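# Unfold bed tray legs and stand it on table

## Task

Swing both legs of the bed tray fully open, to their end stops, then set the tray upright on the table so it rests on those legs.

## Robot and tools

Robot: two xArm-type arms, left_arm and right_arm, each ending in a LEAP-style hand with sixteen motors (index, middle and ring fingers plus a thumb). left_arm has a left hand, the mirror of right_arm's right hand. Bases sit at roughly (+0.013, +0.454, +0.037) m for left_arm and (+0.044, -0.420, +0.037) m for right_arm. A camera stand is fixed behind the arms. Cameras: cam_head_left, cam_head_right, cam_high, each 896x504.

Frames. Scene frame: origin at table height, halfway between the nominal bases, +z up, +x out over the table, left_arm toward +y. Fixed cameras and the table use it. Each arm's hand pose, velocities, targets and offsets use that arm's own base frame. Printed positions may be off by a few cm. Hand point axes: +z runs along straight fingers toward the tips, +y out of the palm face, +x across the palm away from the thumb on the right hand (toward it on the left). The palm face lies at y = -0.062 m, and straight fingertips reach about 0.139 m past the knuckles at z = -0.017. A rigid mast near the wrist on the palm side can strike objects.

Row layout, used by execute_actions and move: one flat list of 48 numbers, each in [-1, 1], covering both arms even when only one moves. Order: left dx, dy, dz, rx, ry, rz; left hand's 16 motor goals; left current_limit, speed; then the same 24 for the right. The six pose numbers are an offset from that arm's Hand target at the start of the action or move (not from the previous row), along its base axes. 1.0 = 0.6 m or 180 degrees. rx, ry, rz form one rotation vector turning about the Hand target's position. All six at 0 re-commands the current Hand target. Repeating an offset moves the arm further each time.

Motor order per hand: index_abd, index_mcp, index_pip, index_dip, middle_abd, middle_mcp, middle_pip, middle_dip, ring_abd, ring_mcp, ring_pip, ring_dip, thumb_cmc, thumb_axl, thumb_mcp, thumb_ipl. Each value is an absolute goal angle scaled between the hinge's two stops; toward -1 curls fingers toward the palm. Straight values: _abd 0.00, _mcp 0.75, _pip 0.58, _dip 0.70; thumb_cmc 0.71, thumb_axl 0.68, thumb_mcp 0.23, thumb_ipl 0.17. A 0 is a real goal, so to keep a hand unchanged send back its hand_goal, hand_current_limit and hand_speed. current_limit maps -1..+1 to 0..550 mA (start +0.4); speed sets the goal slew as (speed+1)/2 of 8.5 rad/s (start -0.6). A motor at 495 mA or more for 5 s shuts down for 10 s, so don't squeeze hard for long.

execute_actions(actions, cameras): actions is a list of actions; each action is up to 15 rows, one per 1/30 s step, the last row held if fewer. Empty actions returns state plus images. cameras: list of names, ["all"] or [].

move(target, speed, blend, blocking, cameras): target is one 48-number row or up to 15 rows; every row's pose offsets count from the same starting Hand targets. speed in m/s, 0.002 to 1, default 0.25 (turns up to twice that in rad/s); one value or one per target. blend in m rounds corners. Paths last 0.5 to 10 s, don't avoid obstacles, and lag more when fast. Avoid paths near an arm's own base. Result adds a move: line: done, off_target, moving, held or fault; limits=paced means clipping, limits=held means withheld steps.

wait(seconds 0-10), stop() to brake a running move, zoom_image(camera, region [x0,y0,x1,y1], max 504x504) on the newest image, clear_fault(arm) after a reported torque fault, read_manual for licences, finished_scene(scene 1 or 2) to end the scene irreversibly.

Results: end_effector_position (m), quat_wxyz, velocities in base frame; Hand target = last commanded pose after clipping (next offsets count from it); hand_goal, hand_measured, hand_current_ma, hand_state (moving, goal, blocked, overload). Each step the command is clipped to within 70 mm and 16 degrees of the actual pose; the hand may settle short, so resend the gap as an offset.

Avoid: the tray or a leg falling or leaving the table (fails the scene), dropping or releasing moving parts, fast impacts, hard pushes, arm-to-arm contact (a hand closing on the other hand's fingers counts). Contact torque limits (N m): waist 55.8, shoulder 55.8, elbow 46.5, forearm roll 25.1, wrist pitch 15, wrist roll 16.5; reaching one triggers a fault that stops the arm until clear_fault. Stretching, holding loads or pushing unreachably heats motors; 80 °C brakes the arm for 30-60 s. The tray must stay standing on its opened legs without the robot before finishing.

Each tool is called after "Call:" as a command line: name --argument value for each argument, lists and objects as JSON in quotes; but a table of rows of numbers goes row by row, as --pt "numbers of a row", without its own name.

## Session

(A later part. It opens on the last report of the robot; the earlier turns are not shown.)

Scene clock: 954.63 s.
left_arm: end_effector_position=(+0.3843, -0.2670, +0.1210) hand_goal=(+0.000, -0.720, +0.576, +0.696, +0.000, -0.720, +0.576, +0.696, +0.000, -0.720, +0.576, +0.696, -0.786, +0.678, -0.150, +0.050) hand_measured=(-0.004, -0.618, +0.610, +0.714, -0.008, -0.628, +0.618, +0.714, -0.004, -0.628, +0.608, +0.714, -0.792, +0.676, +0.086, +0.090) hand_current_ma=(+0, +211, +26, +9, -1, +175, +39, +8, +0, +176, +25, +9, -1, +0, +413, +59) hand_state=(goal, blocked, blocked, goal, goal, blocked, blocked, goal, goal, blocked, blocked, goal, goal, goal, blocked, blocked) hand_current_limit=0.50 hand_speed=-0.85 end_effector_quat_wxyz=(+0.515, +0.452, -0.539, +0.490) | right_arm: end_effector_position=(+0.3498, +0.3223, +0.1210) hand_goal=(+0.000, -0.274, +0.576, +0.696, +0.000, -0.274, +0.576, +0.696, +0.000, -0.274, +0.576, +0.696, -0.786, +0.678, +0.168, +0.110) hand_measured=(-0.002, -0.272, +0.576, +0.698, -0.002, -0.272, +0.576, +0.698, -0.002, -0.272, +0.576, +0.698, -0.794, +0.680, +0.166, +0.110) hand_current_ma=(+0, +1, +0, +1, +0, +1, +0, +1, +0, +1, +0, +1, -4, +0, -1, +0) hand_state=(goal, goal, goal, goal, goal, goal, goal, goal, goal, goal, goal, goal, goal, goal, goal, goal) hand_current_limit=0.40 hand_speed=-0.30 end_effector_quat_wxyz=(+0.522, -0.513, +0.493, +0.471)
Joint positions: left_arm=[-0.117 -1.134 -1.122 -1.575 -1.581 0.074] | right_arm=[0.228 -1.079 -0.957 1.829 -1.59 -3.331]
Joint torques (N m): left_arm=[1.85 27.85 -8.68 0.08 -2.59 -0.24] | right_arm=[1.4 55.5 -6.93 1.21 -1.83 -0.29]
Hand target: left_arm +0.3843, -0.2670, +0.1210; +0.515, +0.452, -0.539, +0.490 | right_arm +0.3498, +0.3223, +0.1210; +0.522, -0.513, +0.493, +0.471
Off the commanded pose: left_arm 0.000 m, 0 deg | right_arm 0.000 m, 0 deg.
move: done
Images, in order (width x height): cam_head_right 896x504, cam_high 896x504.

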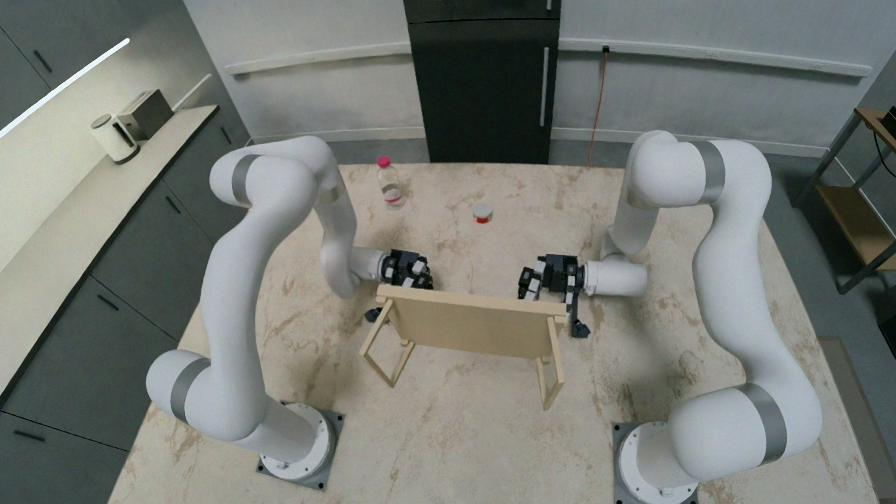

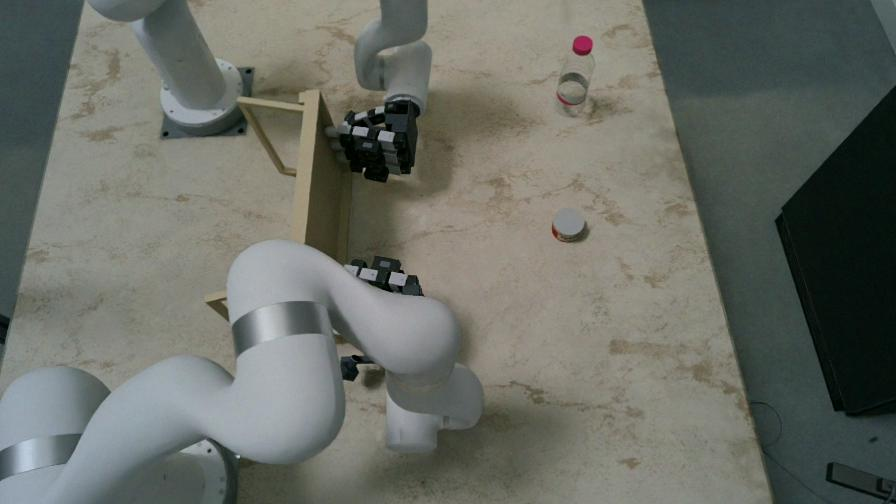

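Call:
move --target '[0,0,0,0,0,0,0,-0.72,0.576,0.696,0,-0.72,0.576,0.696,0,-0.72,0.576,0.696,-0.786,0.678,-0.15,0.05,0.5,-0.85,-0.0282,-0.0072,0,0,0,0,0,-0.274,0.576,0.696,0,-0.274,0.576,0.696,0,-0.274,0.576,0.696,-0.786,0.678,0.168,0.11,0.2,-0.3]' --speed 0.04 --cameras '["cam_high","cam_head_right"]'

Call:
zoom_image --camera "cam_head_right" --region '[430, 230, 630, 400]'

Call:
zoom_image --camera "cam_high" --region '[250, 200, 450, 400]'

Scene clock: 957.40 s.
left_arm: end_effector_position=(+0.3843, -0.2670, +0.1210) hand_goal=(+0.000, -0.720, +0.576, +0.696, +0.000, -0.720, +0.576, +0.696, +0.000, -0.720, +0.576, +0.696, -0.786, +0.678, -0.150, +0.050) hand_measured=(-0.004, -0.618, +0.610, +0.714, -0.008, -0.628, +0.618, +0.714, -0.004, -0.628, +0.608, +0.714, -0.792, +0.676, +0.086, +0.090) hand_current_ma=(+0, +211, +26, +9, -1, +175, +39, +8, +0, +176, +25, +9, -1, +0, +413, +59) hand_state=(goal, blocked, blocked, goal, goal, blocked, blocked, goal, goal, blocked, blocked, goal, goal, goal, blocked, blocked) hand_current_limit=0.50 hand_speed=-0.85 end_effector_quat_wxyz=(+0.515, +0.452, -0.539, +0.490) | right_arm: end_effector_position=(+0.3329, +0.3179, +0.1210) hand_goal=(+0.000, -0.274, +0.576, +0.696, +0.000, -0.274, +0.576, +0.696, +0.000, -0.274, +0.576, +0.696, -0.786, +0.678, +0.168, +0.110) hand_measured=(-0.002, -0.272, +0.576, +0.698, -0.002, -0.272, +0.576, +0.698, -0.002, -0.272, +0.576, +0.698, -0.794, +0.680, +0.166, +0.110) hand_current_ma=(+0, +1, +0, +1, +0, +1, +0, +1, +0, +1, +0, +1, -4, +0, -1, +0) hand_state=(goal, goal, goal, goal, goal, goal, goal, goal, goal, goal, goal, goal, goal, goal, goal, goal) hand_current_limit=0.20 hand_speed=-0.30 end_effector_quat_wxyz=(+0.522, -0.513, +0.493, +0.471)
Joint positions: left_arm=[-0.117 -1.134 -1.122 -1.575 -1.581 0.074] | right_arm=[0.227 -1.07 -0.912 1.827 -1.599 -3.365]
Joint torques (N m): left_arm=[1.37 27.18 -8.88 -0.06 -2.56 -0.22] | right_arm=[-3.05 55.15 -6.15 -0.83 -1.8 -0.24]
Hand target: left_arm +0.3843, -0.2670, +0.1210; +0.515, +0.452, -0.539, +0.490 | right_arm +0.3329, +0.3179, +0.1210; +0.522, -0.513, +0.493, +0.471
Off the commanded pose: left_arm 0.000 m, 0 deg | right_arm 0.000 m, 0 deg.
move: done
Images, in order (width x height): cam_head_right 896x504, cam_high 896x504.

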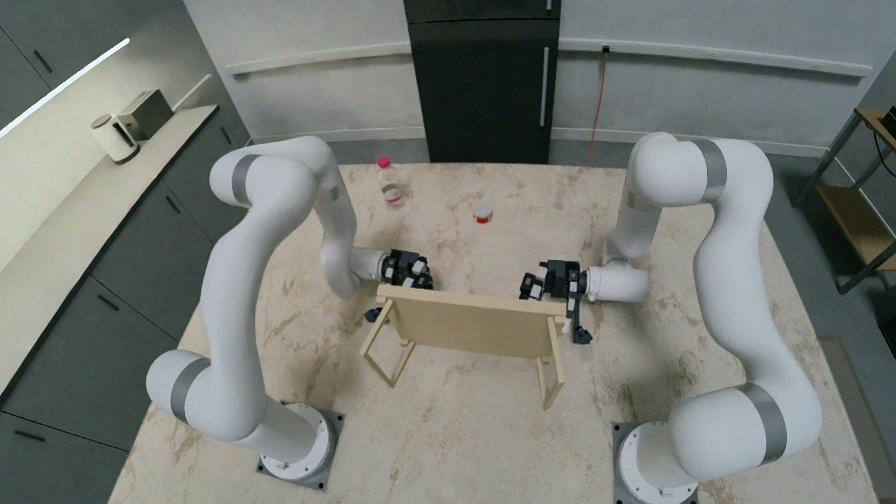

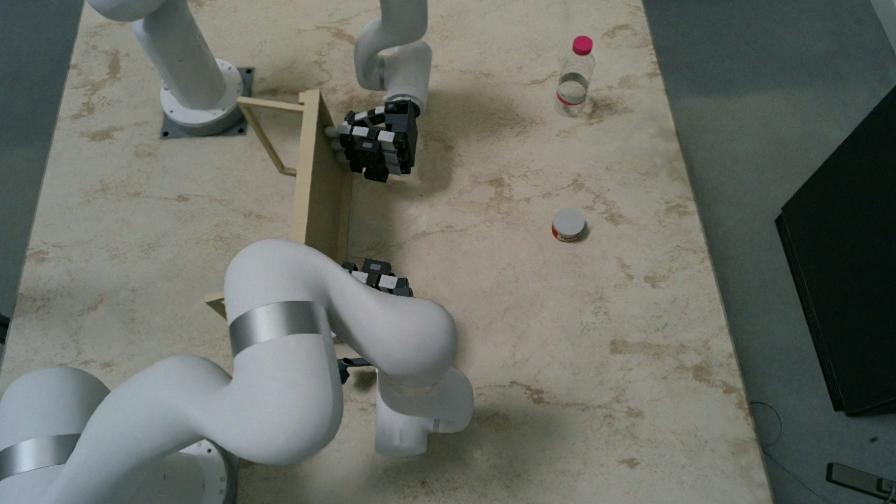

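Scaled by 2.520 from the camera's 896x504 image, which has a finer 1280x720 frame.

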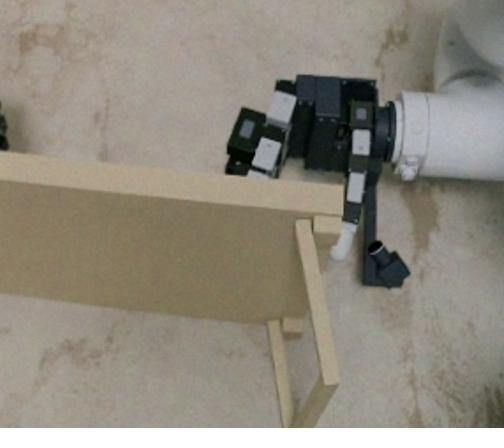

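Scaled by 2.520 from the camera's 896x504 image, which has a finer 1280x720 frame.

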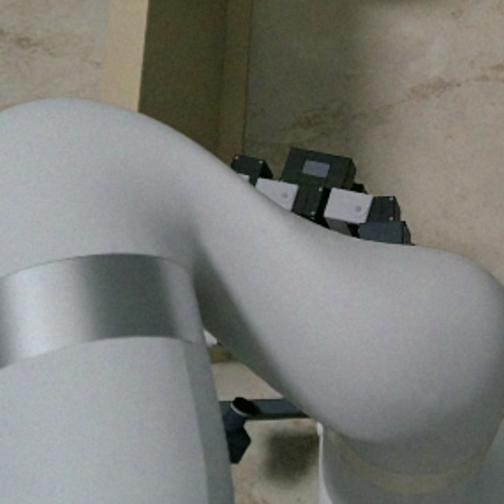

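Call:
move --target '[0,0,0,0,0,0,0,-0.72,0.576,0.696,0,-0.72,0.576,0.696,0,-0.72,0.576,0.696,-0.786,0.678,-0.15,0.05,0.5,-0.85,-0.02,0,0,0,0,0,0,-0.274,0.576,0.696,0,-0.274,0.576,0.696,0,-0.274,0.576,0.696,-0.786,0.678,0.168,0.11,0.0,-0.3]' --speed 0.03 --cameras '["cam_high","cam_head_right"]'

Call:
zoom_image --camera "cam_head_right" --region '[430, 230, 630, 400]'

Scene clock: 961.10 s.
left_arm: end_effector_position=(+0.3843, -0.2670, +0.1210) hand_goal=(+0.000, -0.720, +0.576, +0.696, +0.000, -0.720, +0.576, +0.696, +0.000, -0.720, +0.576, +0.696, -0.786, +0.678, -0.150, +0.050) hand_measured=(-0.004, -0.618, +0.610, +0.714, -0.008, -0.628, +0.618, +0.714, -0.004, -0.628, +0.608, +0.714, -0.792, +0.676, +0.086, +0.090) hand_current_ma=(+0, +211, +26, +9, -1, +175, +39, +8, +0, +176, +25, +9, -1, +0, +413, +59) hand_state=(goal, blocked, blocked, goal, goal, blocked, blocked, goal, goal, blocked, blocked, goal, goal, goal, blocked, blocked) hand_current_limit=0.50 hand_speed=-0.85 end_effector_quat_wxyz=(+0.515, +0.452, -0.539, +0.490) | right_arm: end_effector_position=(+0.3209, +0.3179, +0.1210) hand_goal=(+0.000, -0.274, +0.576, +0.696, +0.000, -0.274, +0.576, +0.696, +0.000, -0.274, +0.576, +0.696, -0.786, +0.678, +0.168, +0.110) hand_measured=(-0.002, -0.272, +0.576, +0.698, -0.002, -0.272, +0.576, +0.698, -0.002, -0.272, +0.576, +0.698, -0.794, +0.680, +0.166, +0.110) hand_current_ma=(+0, +1, +0, +1, +0, +1, +0, +1, +0, +1, +0, +1, -4, +0, -1, +0) hand_state=(goal, goal, goal, goal, goal, goal, goal, goal, goal, goal, goal, goal, goal, goal, goal, goal) hand_current_limit=0.00 hand_speed=-0.30 end_effector_quat_wxyz=(+0.522, -0.513, +0.493, +0.471)
Joint positions: left_arm=[-0.117 -1.134 -1.122 -1.575 -1.581 0.074] | right_arm=[0.233 -1.064 -0.883 1.833 -1.606 -3.388]
Joint torques (N m): left_arm=[1.4 27.41 -8.2 0.19 -2.6 -0.16] | right_arm=[0.9 54.97 -5.56 1.25 -1.77 -0.16]
Hand target: left_arm +0.3843, -0.2670, +0.1210; +0.515, +0.452, -0.539, +0.490 | right_arm +0.3209, +0.3179, +0.1210; +0.522, -0.513, +0.493, +0.471
Off the commanded pose: left_arm 0.000 m, 0 deg | right_arm 0.000 m, 0 deg.
move: done
Images, in order (width x height): cam_head_right 896x504, cam_high 896x504.

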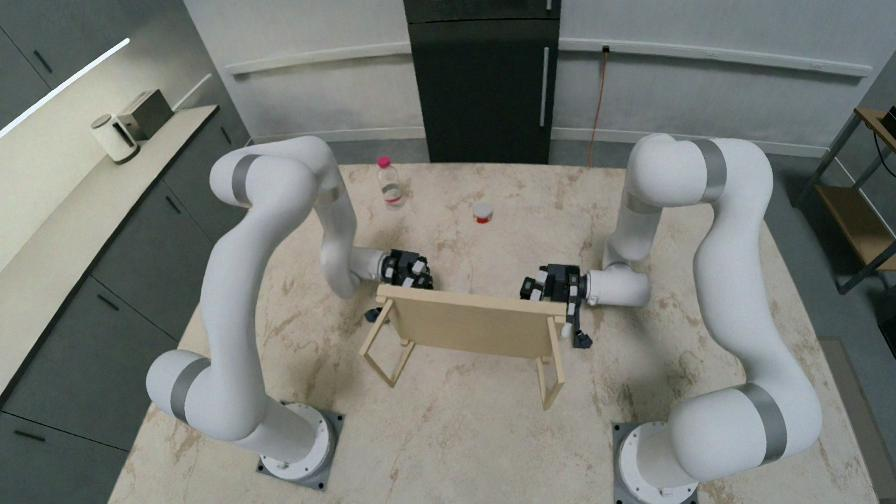

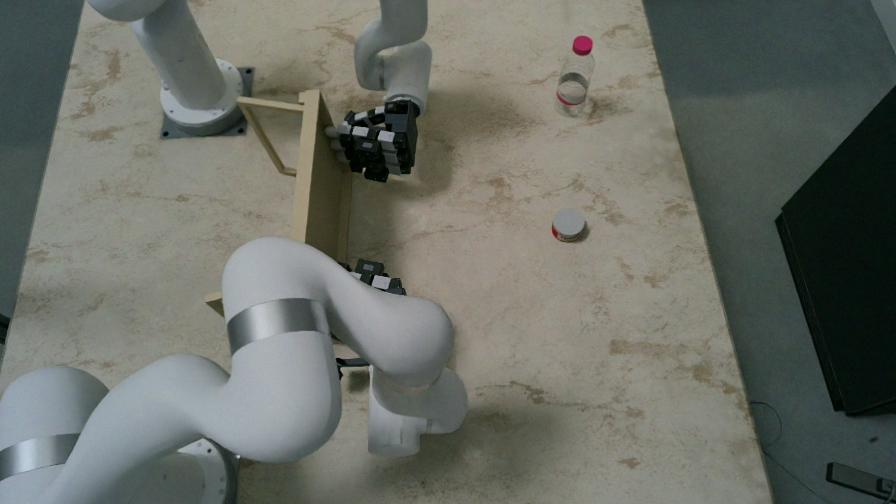

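Scaled by 2.520 from the camera's 896x504 image, which has a finer 1280x720 frame.

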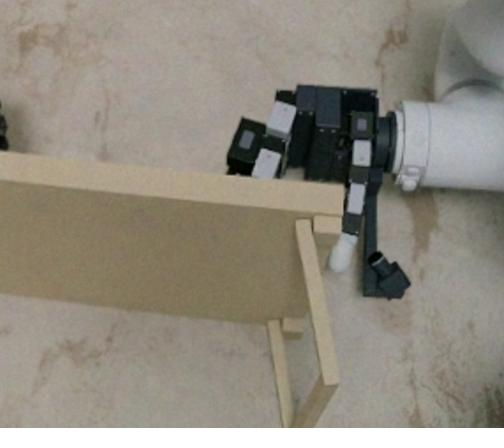

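Call:
move --target '[0,0,0,0,0,0,0,-0.72,0.576,0.696,0,-0.72,0.576,0.696,0,-0.72,0.576,0.696,-0.786,0.678,-0.15,0.05,0.5,-0.85,-0.0133,0,0,0,0,0,0,-0.274,0.576,0.696,0,-0.274,0.576,0.696,0,-0.274,0.576,0.696,-0.786,0.678,0.168,0.11,-0.2,-0.3]' --speed 0.03 --cameras '["cam_head_right"]'

Call:
zoom_image --camera "cam_head_right" --region '[430, 230, 630, 400]'

Scene clock: 963.63 s.
left_arm: end_effector_position=(+0.3843, -0.2670, +0.1210) hand_goal=(+0.000, -0.720, +0.576, +0.696, +0.000, -0.720, +0.576, +0.696, +0.000, -0.720, +0.576, +0.696, -0.786, +0.678, -0.150, +0.050) hand_measured=(-0.004, -0.618, +0.610, +0.714, -0.008, -0.628, +0.618, +0.714, -0.004, -0.628, +0.608, +0.714, -0.792, +0.676, +0.086, +0.090) hand_current_ma=(+0, +209, +26, +9, -1, +173, +39, +8, +0, +176, +25, +9, -1, +0, +413, +60) hand_state=(goal, blocked, blocked, goal, goal, blocked, blocked, goal, goal, blocked, blocked, goal, goal, goal, blocked, blocked) hand_current_limit=0.50 hand_speed=-0.85 end_effector_quat_wxyz=(+0.515, +0.452, -0.539, +0.490) | right_arm: end_effector_position=(+0.3129, +0.3179, +0.1210) hand_goal=(+0.000, -0.274, +0.576, +0.696, +0.000, -0.274, +0.576, +0.696, +0.000, -0.274, +0.576, +0.696, -0.786, +0.678, +0.168, +0.110) hand_measured=(-0.002, -0.272, +0.576, +0.698, -0.002, -0.272, +0.576, +0.698, -0.002, -0.272, +0.576, +0.698, -0.794, +0.680, +0.166, +0.110) hand_current_ma=(+0, +1, +0, +1, +0, +1, +0, +1, +0, +1, +0, +1, -4, +0, -1, +0) hand_state=(goal, goal, goal, goal, goal, goal, goal, goal, goal, goal, goal, goal, goal, goal, goal, goal) hand_current_limit=-0.20 hand_speed=-0.30 end_effector_quat_wxyz=(+0.522, -0.513, +0.493, +0.471)
Joint positions: left_arm=[-0.117 -1.134 -1.122 -1.575 -1.581 0.074] | right_arm=[0.238 -1.061 -0.863 1.837 -1.611 -3.403]
Joint torques (N m): left_arm=[1.46 27.18 -8.81 0.06 -2.61 -0.19] | right_arm=[0.84 53.9 -4.85 1.09 -1.74 -0.05]
Hand target: left_arm +0.3843, -0.2670, +0.1210; +0.515, +0.452, -0.539, +0.490 | right_arm +0.3129, +0.3179, +0.1210; +0.522, -0.513, +0.493, +0.471
Off the commanded pose: left_arm 0.000 m, 0 deg | right_arm 0.000 m, 0 deg.
move: done
Images, in order (width x height): cam_head_right 896x504.

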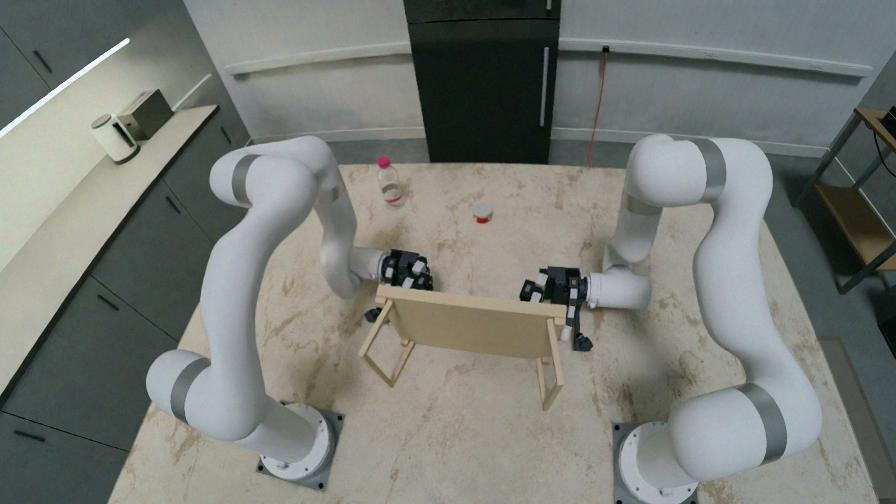

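Scaled by 2.520 from the camera's 896x504 image, which has a finer 1280x720 frame.

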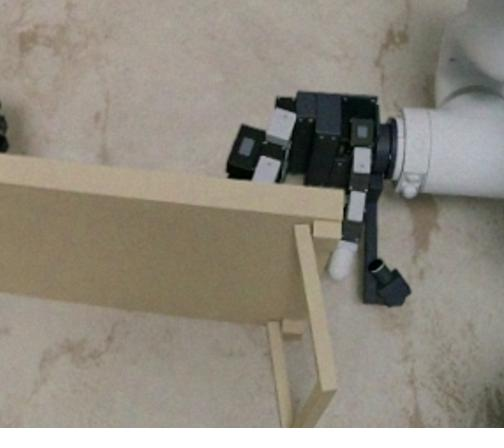

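Call:
move --pt "0 0 0 0 0 0 0 -0.72 0.576 0.696 0 -0.72 0.576 0.696 0 -0.72 0.576 0.696 -0.786 0.678 -0.15 0.05 0.5 -0.85 0.005 0 0 0 0 0 0 -0.4 0.576 0.696 0 -0.4 0.576 0.696 0 -0.4 0.576 0.696 -0.786 0.678 0.1 0.08 0.0 -0.8" --pt "0 0 0 0 0 0 0 -0.72 0.576 0.696 0 -0.72 0.576 0.696 0 -0.72 0.576 0.696 -0.786 0.678 -0.15 0.05 0.5 -0.85 0.005 0 0 0 0 0 0 -0.66 0.576 0.696 0 -0.66 0.576 0.696 0 -0.66 0.576 0.696 -0.786 0.678 -0.15 0.05 0.0 -0.8" --speed 0.03 --cameras '["cam_head_right","cam_high"]'

Call:
zoom_image --camera "cam_head_right" --region '[430, 230, 630, 400]'

Scene clock: 967.70 s.
left_arm: end_effector_position=(+0.3843, -0.2670, +0.1210) hand_goal=(+0.000, -0.720, +0.576, +0.696, +0.000, -0.720, +0.576, +0.696, +0.000, -0.720, +0.576, +0.696, -0.786, +0.678, -0.150, +0.050) hand_measured=(-0.004, -0.620, +0.610, +0.714, -0.006, -0.630, +0.618, +0.714, -0.004, -0.630, +0.608, +0.714, -0.792, +0.676, +0.086, +0.090) hand_current_ma=(+0, +204, +26, +9, -1, +169, +39, +8, +0, +171, +25, +9, -1, +0, +412, +62) hand_state=(goal, blocked, blocked, goal, goal, blocked, blocked, goal, goal, blocked, blocked, goal, goal, goal, blocked, blocked) hand_current_limit=0.50 hand_speed=-0.85 end_effector_quat_wxyz=(+0.515, +0.452, -0.539, +0.490) | right_arm: end_effector_position=(+0.3159, +0.3179, +0.1210) hand_goal=(+0.000, -0.660, +0.576, +0.696, +0.000, -0.660, +0.576, +0.696, +0.000, -0.660, +0.576, +0.696, -0.786, +0.678, -0.150, +0.050) hand_measured=(-0.002, -0.626, +0.582, +0.700, -0.002, -0.624, +0.584, +0.700, -0.002, -0.620, +0.584, +0.700, -0.794, +0.680, +0.118, +0.084) hand_current_ma=(-1, +47, +3, +1, +0, +53, +3, +1, +0, +60, +4, +1, -4, +0, +275, +67) hand_state=(goal, blocked, goal, goal, goal, blocked, goal, goal, goal, blocked, goal, goal, goal, goal, blocked, blocked) hand_current_limit=0.00 hand_speed=-0.80 end_effector_quat_wxyz=(+0.522, -0.513, +0.493, +0.471)
Joint positions: left_arm=[-0.117 -1.134 -1.122 -1.575 -1.581 0.074] | right_arm=[0.236 -1.062 -0.871 1.836 -1.609 -3.398]
Joint torques (N m): left_arm=[2.08 27.63 -9.01 0.09 -2.66 -0.2] | right_arm=[-3.19 43.55 -11.38 0.18 -1.04 0.66]
Hand target: left_arm +0.3843, -0.2670, +0.1210; +0.515, +0.452, -0.539, +0.490 | right_arm +0.3159, +0.3179, +0.1210; +0.522, -0.513, +0.493, +0.471
Off the commanded pose: left_arm 0.000 m, 0 deg | right_arm 0.000 m, 0 deg.
move: done
Images, in order (width x height): cam_head_right 896x504, cam_high 896x504.

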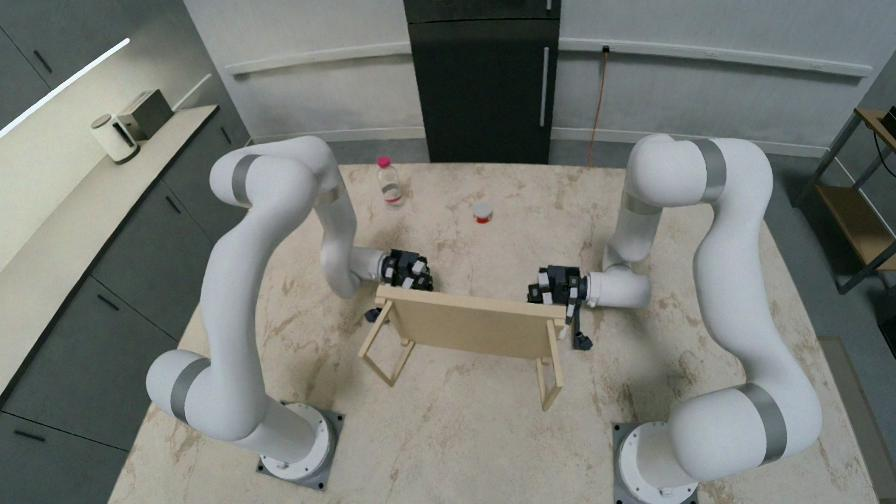

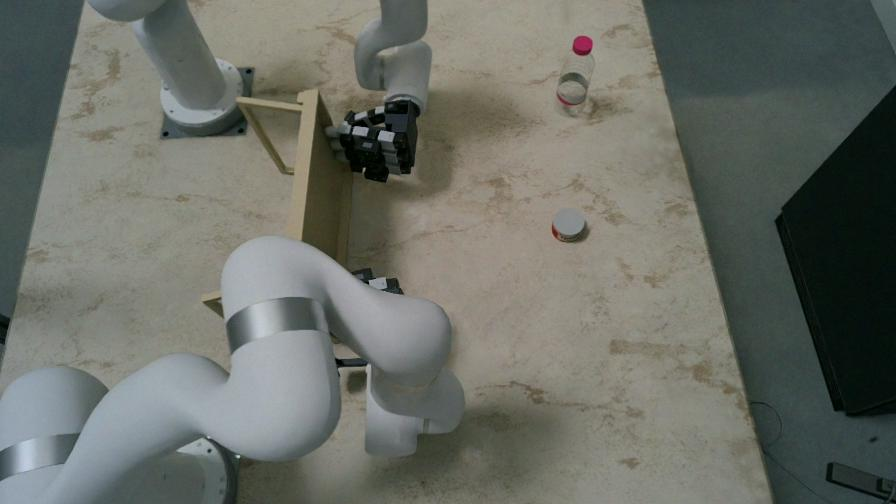

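Scaled by 2.520 from the camera's 896x504 image, which has a finer 1280x720 frame.

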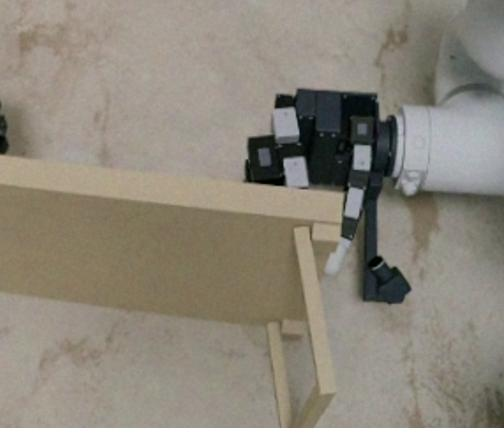

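Call:
move --pt "0 0 0 0 0 0 0 -0.76 0.576 0.696 0 -0.76 0.576 0.696 0 -0.76 0.576 0.696 -0.786 0.678 -0.3 0.05 0.6 -0.8 0 0 0 0 0 0 0 -0.76 0.576 0.696 0 -0.76 0.576 0.696 0 -0.76 0.576 0.696 -0.786 0.678 -0.3 0.05 0.6 -0.8" --pt "0 0 0.05 0 0 0 0 -0.76 0.576 0.696 0 -0.76 0.576 0.696 0 -0.76 0.576 0.696 -0.786 0.678 -0.3 0.05 0.6 -0.8 0 0 0.05 0 0 0 0 -0.76 0.576 0.696 0 -0.76 0.576 0.696 0 -0.76 0.576 0.696 -0.786 0.678 -0.3 0.05 0.6 -0.8" --speed 0.05 --cameras '["all"]'

Scene clock: 984.60 s.
left_arm: end_effector_position=(+0.3843, -0.2670, +0.1510) hand_goal=(+0.000, -0.760, +0.576, +0.696, +0.000, -0.760, +0.576, +0.696, +0.000, -0.760, +0.576, +0.696, -0.786, +0.678, -0.300, +0.050) hand_measured=(-0.022, -0.624, +0.610, +0.716, -0.024, -0.636, +0.620, +0.716, -0.020, -0.634, +0.610, +0.714, -0.802, +0.676, +0.086, +0.094) hand_current_ma=(-9, +357, +26, +10, -11, +303, +43, +10, -8, +314, +26, +9, -7, +0, +440, +70) hand_state=(blocked, blocked, blocked, goal, blocked, blocked, blocked, goal, goal, blocked, blocked, goal, goal, goal, blocked, blocked) hand_current_limit=0.60 hand_speed=-0.80 end_effector_quat_wxyz=(+0.515, +0.452, -0.539, +0.490) | right_arm: end_effector_position=(+0.3159, +0.3179, +0.1510) hand_goal=(+0.000, -0.760, +0.576, +0.696, +0.000, -0.760, +0.576, +0.696, +0.000, -0.760, +0.576, +0.696, -0.786, +0.678, -0.300, +0.050) hand_measured=(-0.020, -0.646, +0.604, +0.710, -0.020, -0.642, +0.604, +0.708, -0.020, -0.640, +0.608, +0.710, -0.804, +0.678, +0.116, +0.084) hand_current_ma=(-15, +327, +30, +10, -15, +338, +32, +9, -14, +347, +38, +10, -16, +0, +440, +67) hand_state=(blocked, blocked, blocked, goal, blocked, blocked, blocked, goal, goal, blocked, blocked, goal, goal, goal, blocked, blocked) hand_current_limit=0.60 hand_speed=-0.80 end_effector_quat_wxyz=(+0.522, -0.513, +0.493, +0.471)
Joint positions: left_arm=[-0.117 -1.061 -1.079 -1.575 -1.581 0.043] | right_arm=[0.236 -0.98 -0.826 1.837 -1.599 -3.362]
Joint torques (N m): left_arm=[1.19 29.33 -6.42 0.02 -2.3 -0.97] | right_arm=[-1.27 52.86 -4.43 0.6 -1.22 1.31]
Hand target: left_arm +0.3843, -0.2670, +0.1510; +0.515, +0.452, -0.539, +0.490 | right_arm +0.3159, +0.3179, +0.1510; +0.522, -0.513, +0.493, +0.471
Off the commanded pose: left_arm 0.000 m, 0 deg | right_arm 0.000 m, 0 deg.
move: done

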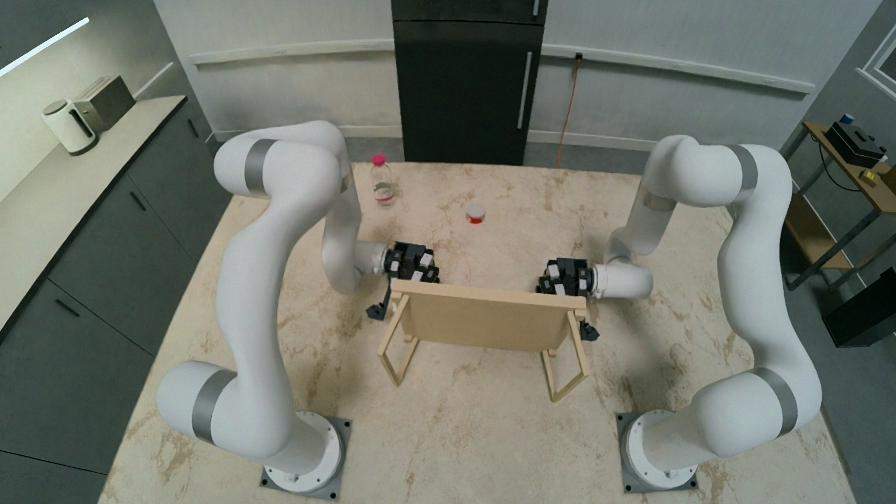

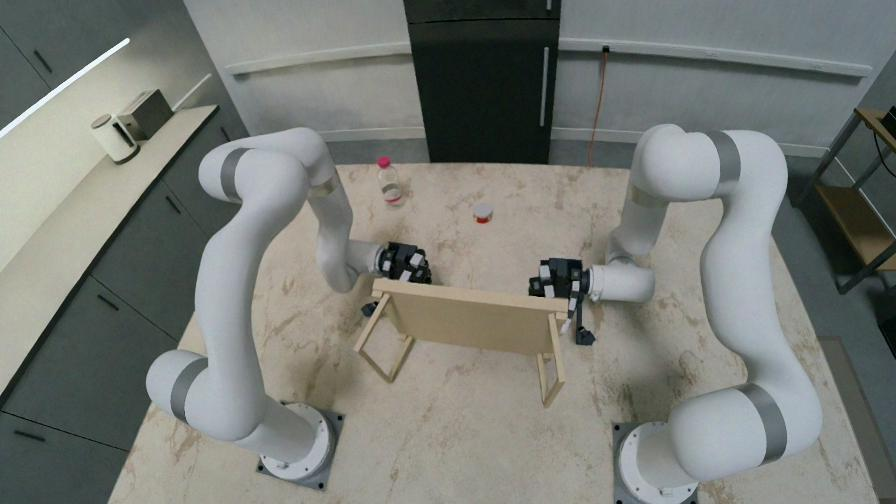

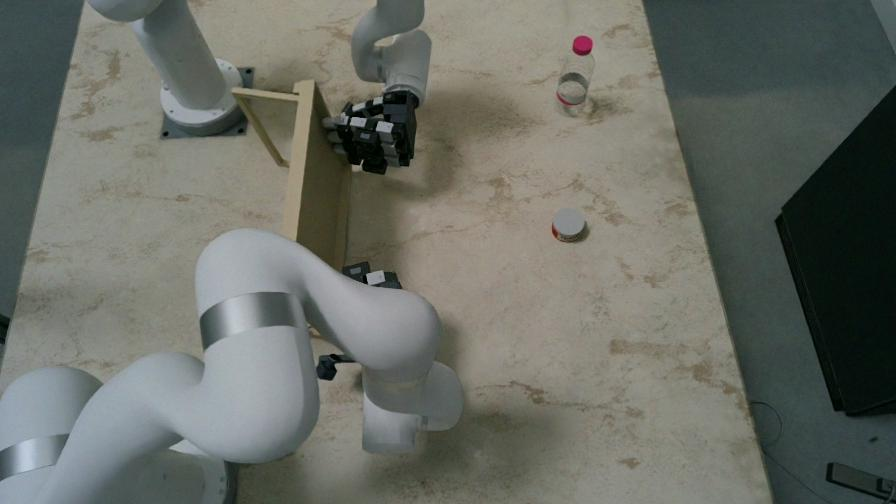

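Call:
move --pt "0 0 0.15 0 0 0 0 -0.76 0.576 0.696 0 -0.76 0.576 0.696 0 -0.76 0.576 0.696 -0.786 0.678 -0.3 0.05 0.6 -0.8 0 0 0.15 0 0 0 0 -0.76 0.576 0.696 0 -0.76 0.576 0.696 0 -0.76 0.576 0.696 -0.786 0.678 -0.3 0.05 0.6 -0.8" --pt "-0.0342 -0.0014 0.1885 -0.0013 -0.1667 0 0 -0.76 0.576 0.696 0 -0.76 0.576 0.696 0 -0.76 0.576 0.696 -0.786 0.678 -0.3 0.05 0.6 -0.8 -0.0342 -0.0007 0.1885 -0.005 -0.1667 0 0 -0.76 0.576 0.696 0 -0.76 0.576 0.696 0 -0.76 0.576 0.696 -0.786 0.678 -0.3 0.05 0.6 -0.8" --speed '[0.08,0.08]' --blend 0.01 --cameras '["all"]'

Scene clock: 992.57 s.
left_arm: end_effector_position=(+0.3638, -0.2678, +0.2641) hand_goal=(+0.000, -0.760, +0.576, +0.696, +0.000, -0.760, +0.576, +0.696, +0.000, -0.760, +0.576, +0.696, -0.786, +0.678, -0.300, +0.050) hand_measured=(-0.022, -0.626, +0.610, +0.716, -0.026, -0.636, +0.620, +0.716, -0.020, -0.634, +0.610, +0.714, -0.802, +0.676, +0.086, +0.096) hand_current_ma=(-9, +345, +26, +10, -12, +301, +43, +10, -9, +314, +27, +9, -8, +0, +440, +76) hand_state=(blocked, blocked, blocked, goal, blocked, blocked, blocked, goal, blocked, blocked, blocked, goal, goal, goal, blocked, blocked) hand_current_limit=0.60 hand_speed=-0.80 end_effector_quat_wxyz=(-0.359, -0.309, +0.653, -0.591) | right_arm: end_effector_position=(+0.2954, +0.3175, +0.2641) hand_goal=(+0.000, -0.760, +0.576, +0.696, +0.000, -0.760, +0.576, +0.696, +0.000, -0.760, +0.576, +0.696, -0.786, +0.678, -0.300, +0.050) hand_measured=(-0.022, -0.646, +0.608, +0.712, -0.022, -0.642, +0.606, +0.710, -0.020, -0.642, +0.608, +0.710, -0.804, +0.678, +0.114, +0.084) hand_current_ma=(-16, +327, +38, +12, -17, +338, +34, +10, -15, +341, +38, +11, -17, +0, +440, +67) hand_state=(blocked, blocked, blocked, goal, blocked, blocked, blocked, goal, blocked, blocked, blocked, goal, goal, goal, blocked, blocked) hand_current_limit=0.60 hand_speed=-0.80 end_effector_quat_wxyz=(+0.627, -0.621, +0.345, +0.318)
Joint positions: left_arm=[-0.125 -0.624 -0.86 -1.581 -1.524 0.347] | right_arm=[0.251 -0.511 -0.61 1.856 -1.533 -3.641]
Joint torques (N m): left_arm=[0.05 24.68 -10.41 -0.62 -1.77 -0.49] | right_arm=[0.93 43.31 -12.31 1.13 -1.26 0.51]
Hand target: left_arm +0.3638, -0.2678, +0.2641; -0.359, -0.309, +0.653, -0.591 | right_arm +0.2954, +0.3175, +0.2641; +0.627, -0.622, +0.345, +0.318
Off the commanded pose: left_arm 0.000 m, 0 deg | right_arm 0.000 m, 0 deg.
move: done

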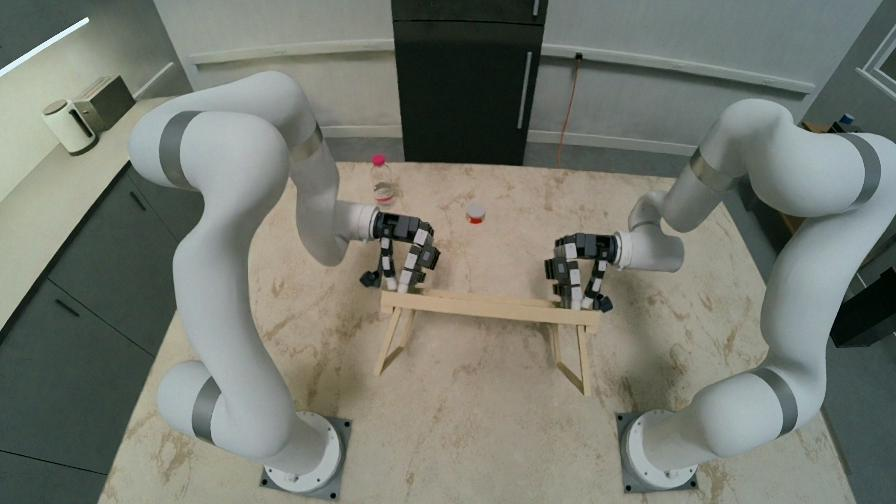

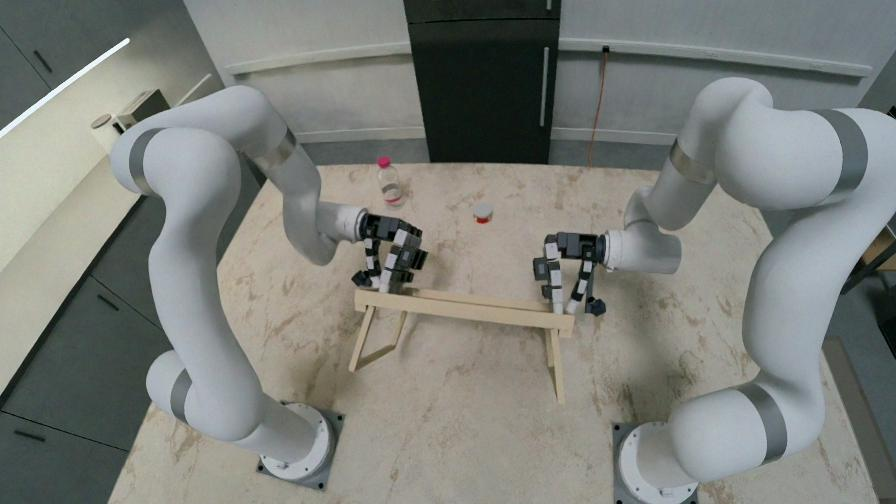

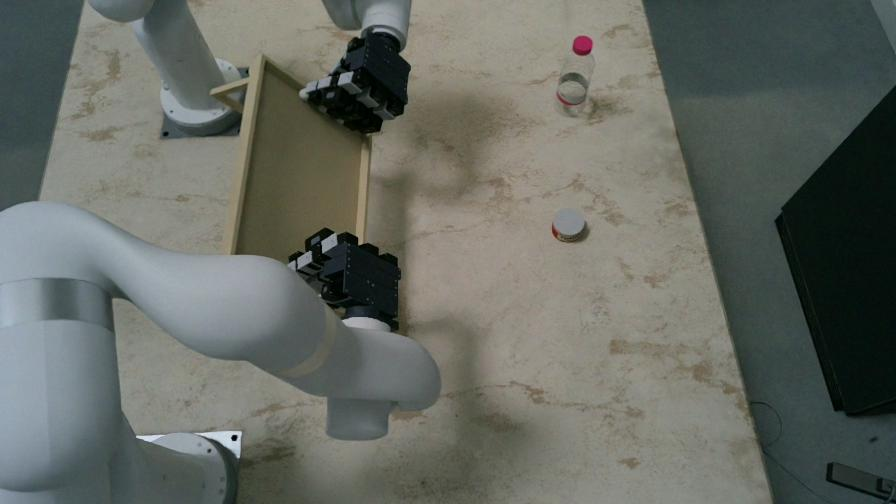

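Call:
move --pt "-0.0487 -0.002 0.0163 -0.0013 -0.1667 0 0 -0.76 0.576 0.696 0 -0.76 0.576 0.696 0 -0.76 0.576 0.696 -0.786 0.678 -0.3 0.05 0.6 -0.8 -0.0487 -0.001 0.0163 -0.005 -0.1667 0 0 -0.76 0.576 0.696 0 -0.76 0.576 0.696 0 -0.76 0.576 0.696 -0.786 0.678 -0.3 0.05 0.6 -0.8" --pt "-0.0928 -0.0039 0.0088 -0.0025 -0.3111 0 0 -0.76 0.576 0.696 0 -0.76 0.576 0.696 0 -0.76 0.576 0.696 -0.786 0.678 -0.3 0.05 0.6 -0.8 -0.0928 -0.0019 0.0088 -0.0093 -0.3111 0 0 -0.76 0.576 0.696 0 -0.76 0.576 0.696 0 -0.76 0.576 0.696 -0.786 0.678 -0.3 0.05 0.6 -0.8" --speed '[0.08,0.08]' --blend 0.01 --cameras '["all"]'

Call:
zoom_image --camera "cam_head_left" --region '[350, 180, 700, 430]'

Call:
zoom_image --camera "cam_head_right" --region '[300, 180, 650, 430]'

Scene clock: 1003.10 s.
left_arm: end_effector_position=(+0.3081, -0.2702, +0.2694) hand_goal=(+0.000, -0.760, +0.576, +0.696, +0.000, -0.760, +0.576, +0.696, +0.000, -0.760, +0.576, +0.696, -0.786, +0.678, -0.300, +0.050) hand_measured=(+0.000, -0.626, +0.610, +0.716, -0.004, -0.636, +0.620, +0.716, +0.000, -0.634, +0.610, +0.714, -0.788, +0.676, +0.086, +0.096) hand_current_ma=(+0, +343, +26, +10, +0, +298, +43, +10, +0, +314, +27, +9, +0, +0, +440, +77) hand_state=(goal, blocked, blocked, blocked, goal, blocked, blocked, goal, goal, blocked, blocked, goal, goal, goal, blocked, blocked) hand_current_limit=0.60 hand_speed=-0.80 end_effector_quat_wxyz=(-0.012, +0.006, +0.743, -0.669) | right_arm: end_effector_position=(+0.2397, +0.3164, +0.2694) hand_goal=(+0.000, -0.760, +0.576, +0.696, +0.000, -0.760, +0.576, +0.696, +0.000, -0.760, +0.576, +0.696, -0.786, +0.678, -0.300, +0.050) hand_measured=(-0.002, -0.646, +0.608, +0.712, -0.002, -0.644, +0.606, +0.710, -0.002, -0.644, +0.608, +0.712, -0.792, +0.678, +0.114, +0.084) hand_current_ma=(+0, +327, +40, +13, +0, +335, +34, +11, +0, +332, +38, +13, -2, +0, +440, +67) hand_state=(goal, blocked, blocked, goal, goal, blocked, blocked, goal, goal, blocked, blocked, goal, goal, goal, blocked, blocked) hand_current_limit=0.60 hand_speed=-0.80 end_effector_quat_wxyz=(+0.707, -0.707, +0.014, -0.016)
Joint positions: left_arm=[-0.178 -0.211 -0.488 -1.69 -1.429 1.285] | right_arm=[0.361 -0.137 -0.3 1.97 -1.507 -4.564]
Joint torques (N m): left_arm=[-1.08 15.38 -11.82 -1.02 -1.9 0.2] | right_arm=[1.55 30.3 -15.51 1.55 -1.66 -0.46]
Hand target: left_arm +0.3081, -0.2702, +0.2694; -0.012, +0.006, +0.743, -0.669 | right_arm +0.2397, +0.3164, +0.2694; +0.707, -0.707, +0.014, -0.016
Off the commanded pose: left_arm 0.000 m, 0 deg | right_arm 0.000 m, 0 deg.
move: done

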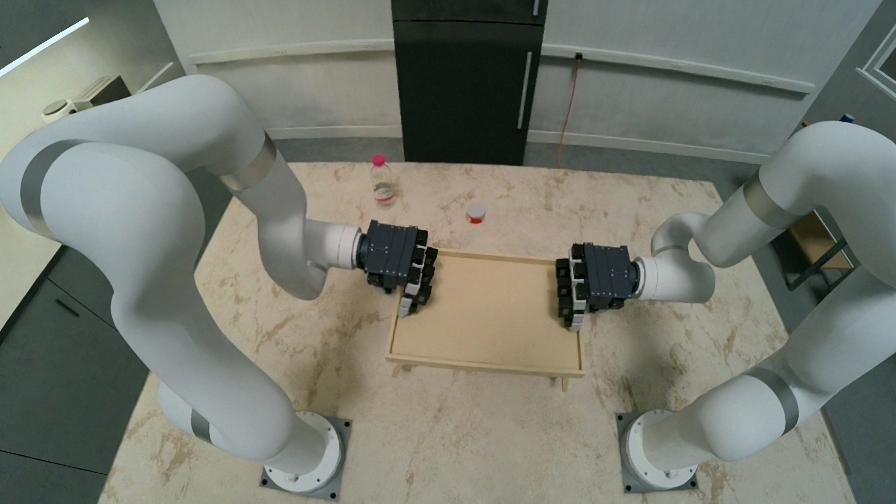

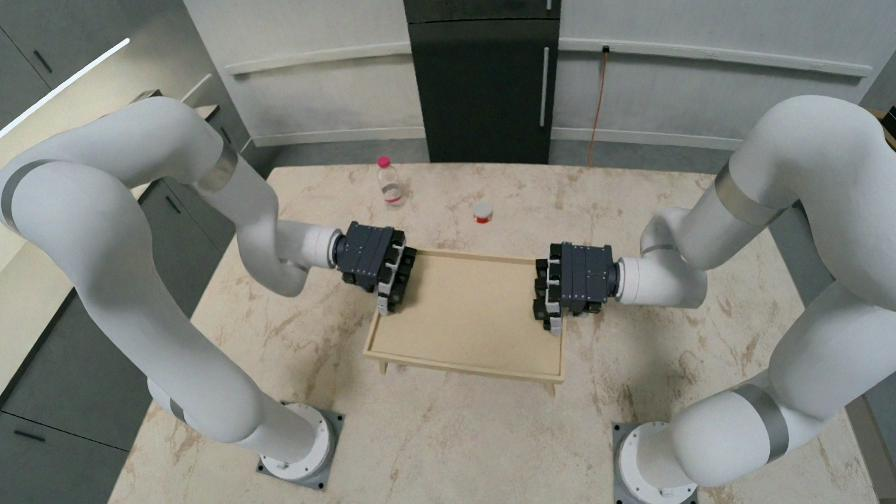

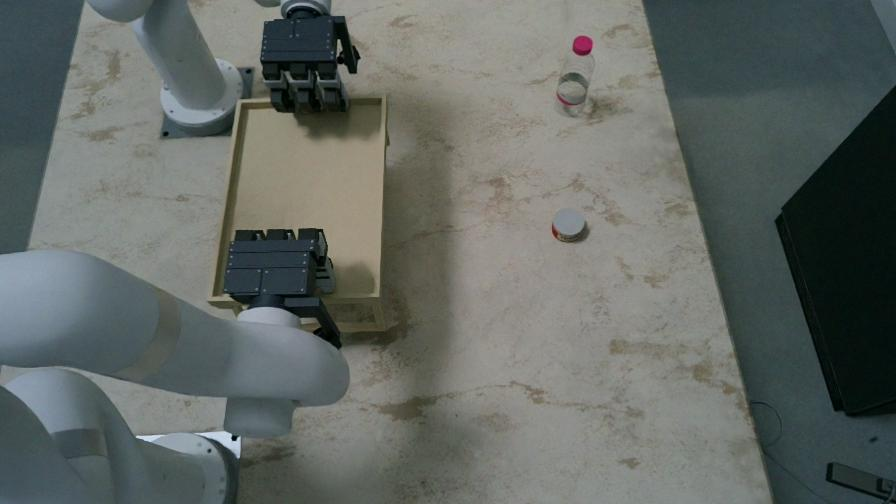

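Scaled by 1.440 from the camera's 896x504 image, which has a finer 1280x720 frame.

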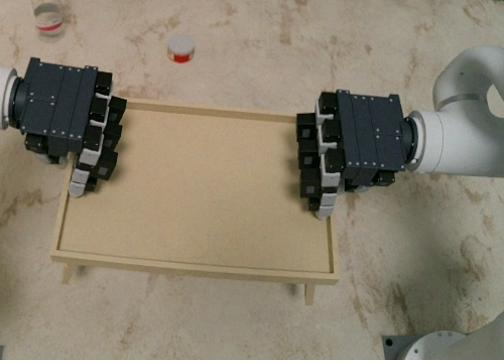

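Scaled by 1.440 from the camera's 896x504 image, which has a finer 1280x720 frame.

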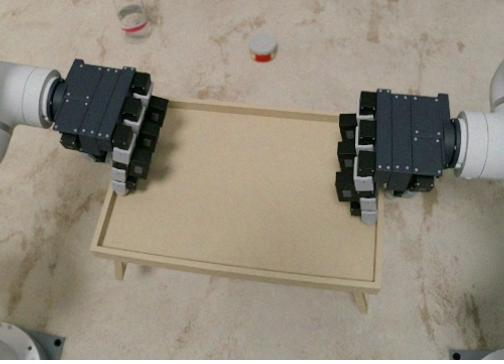

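Call:
move --pt "0 0 -0.1333 0 0 0 0 -0.76 0.576 0.696 0 -0.76 0.576 0.696 0 -0.76 0.576 0.696 -0.786 0.678 -0.3 0.05 0.6 -0.8 0 0 -0.1333 0 0 0 0 -0.76 0.576 0.696 0 -0.76 0.576 0.696 0 -0.76 0.576 0.696 -0.786 0.678 -0.3 0.05 0.6 -0.8" --speed '[0.06]' --cameras '["all"]'

Call:
zoom_image --camera "cam_head_left" --region '[350, 230, 650, 430]'

Call:
zoom_image --camera "cam_high" --region '[180, 70, 440, 350]'

Scene clock: 1007.63 s.
left_arm: end_effector_position=(+0.3082, -0.2701, +0.1895) hand_goal=(+0.000, -0.760, +0.576, +0.696, +0.000, -0.760, +0.576, +0.696, +0.000, -0.760, +0.576, +0.696, -0.786, +0.678, -0.300, +0.050) hand_measured=(+0.000, -0.626, +0.610, +0.716, -0.004, -0.636, +0.620, +0.716, +0.002, -0.634, +0.610, +0.714, -0.788, +0.676, +0.086, +0.096) hand_current_ma=(+0, +343, +26, +10, +0, +297, +43, +10, +0, +312, +27, +9, +0, +0, +440, +77) hand_state=(goal, blocked, blocked, blocked, goal, blocked, blocked, blocked, goal, blocked, blocked, goal, goal, goal, blocked, blocked) hand_current_limit=0.60 hand_speed=-0.80 end_effector_quat_wxyz=(-0.012, +0.006, +0.743, -0.669) | right_arm: end_effector_position=(+0.2397, +0.3164, +0.1894) hand_goal=(+0.000, -0.760, +0.576, +0.696, +0.000, -0.760, +0.576, +0.696, +0.000, -0.760, +0.576, +0.696, -0.786, +0.678, -0.300, +0.050) hand_measured=(-0.002, -0.646, +0.608, +0.712, -0.002, -0.644, +0.606, +0.712, +0.000, -0.644, +0.608, +0.712, -0.790, +0.678, +0.114, +0.084) hand_current_ma=(+0, +326, +40, +13, +0, +333, +34, +12, +0, +329, +39, +14, -2, +0, +440, +67) hand_state=(goal, blocked, blocked, goal, goal, blocked, blocked, goal, goal, blocked, blocked, goal, goal, goal, blocked, blocked) hand_current_limit=0.60 hand_speed=-0.80 end_effector_quat_wxyz=(+0.707, -0.707, +0.014, -0.016)
Joint positions: left_arm=[-0.178 -0.454 -0.505 -1.718 -1.46 1.511] | right_arm=[0.361 -0.452 -0.337 1.972 -1.616 -4.82]
Joint torques (N m): left_arm=[-0.81 15.1 -11.86 -0.9 -4.32 0.16] | right_arm=[1.15 24.83 -14.76 -0.67 -2.21 -0.4]
Hand target: left_arm +0.3081, -0.2702, +0.1894; -0.012, +0.006, +0.743, -0.669 | right_arm +0.2397, +0.3164, +0.1894; +0.707, -0.707, +0.014, -0.016
Off the commanded pose: left_arm 0.000 m, 0 deg | right_arm 0.000 m, 0 deg.
move: done

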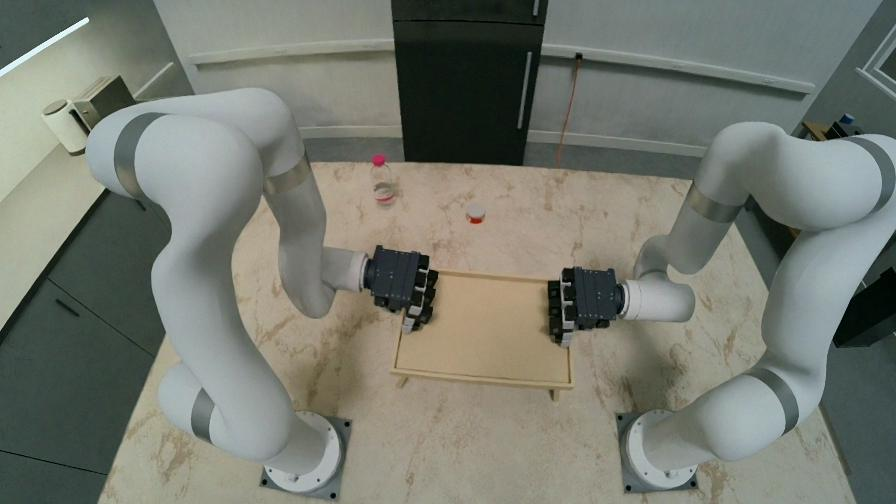

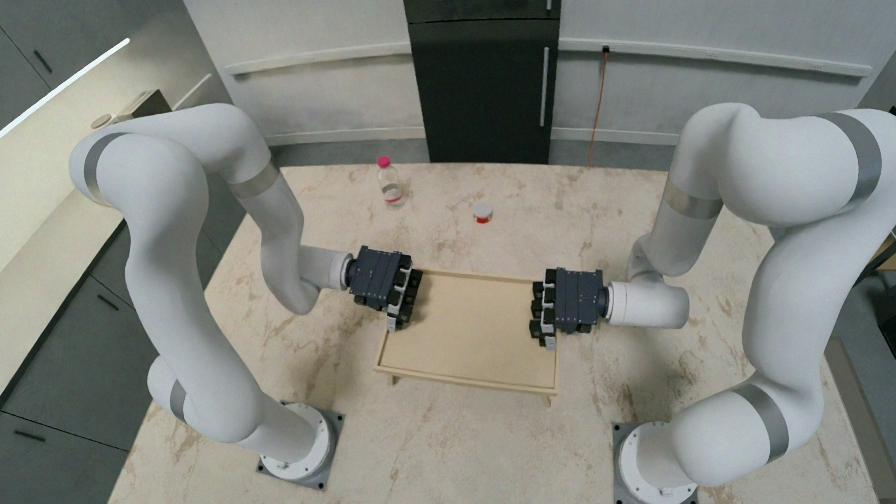

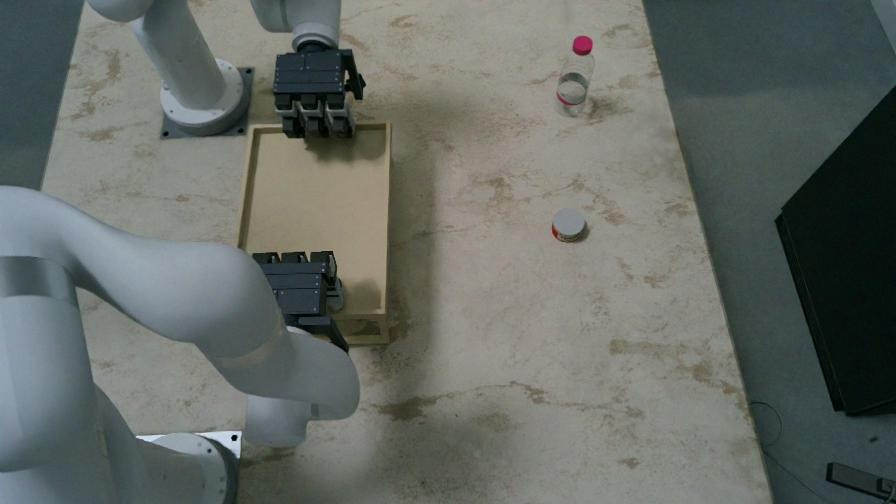

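Scaled by 1.680 from the camera's 896x504 image, which has a finer 1280x720 frame.

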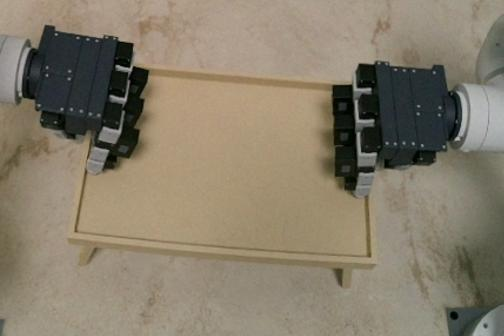

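Scaled by 1.800 from the camera's 896x504 image, which has a finer 1280x720 frame.

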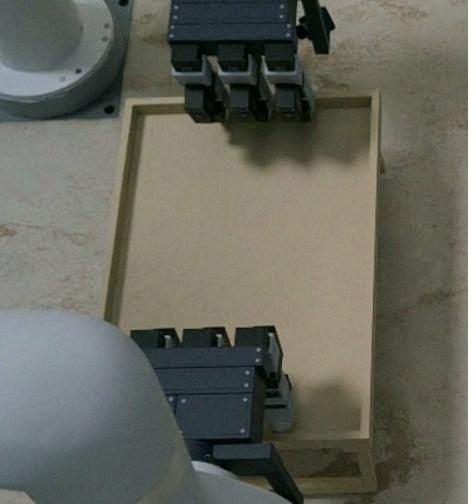

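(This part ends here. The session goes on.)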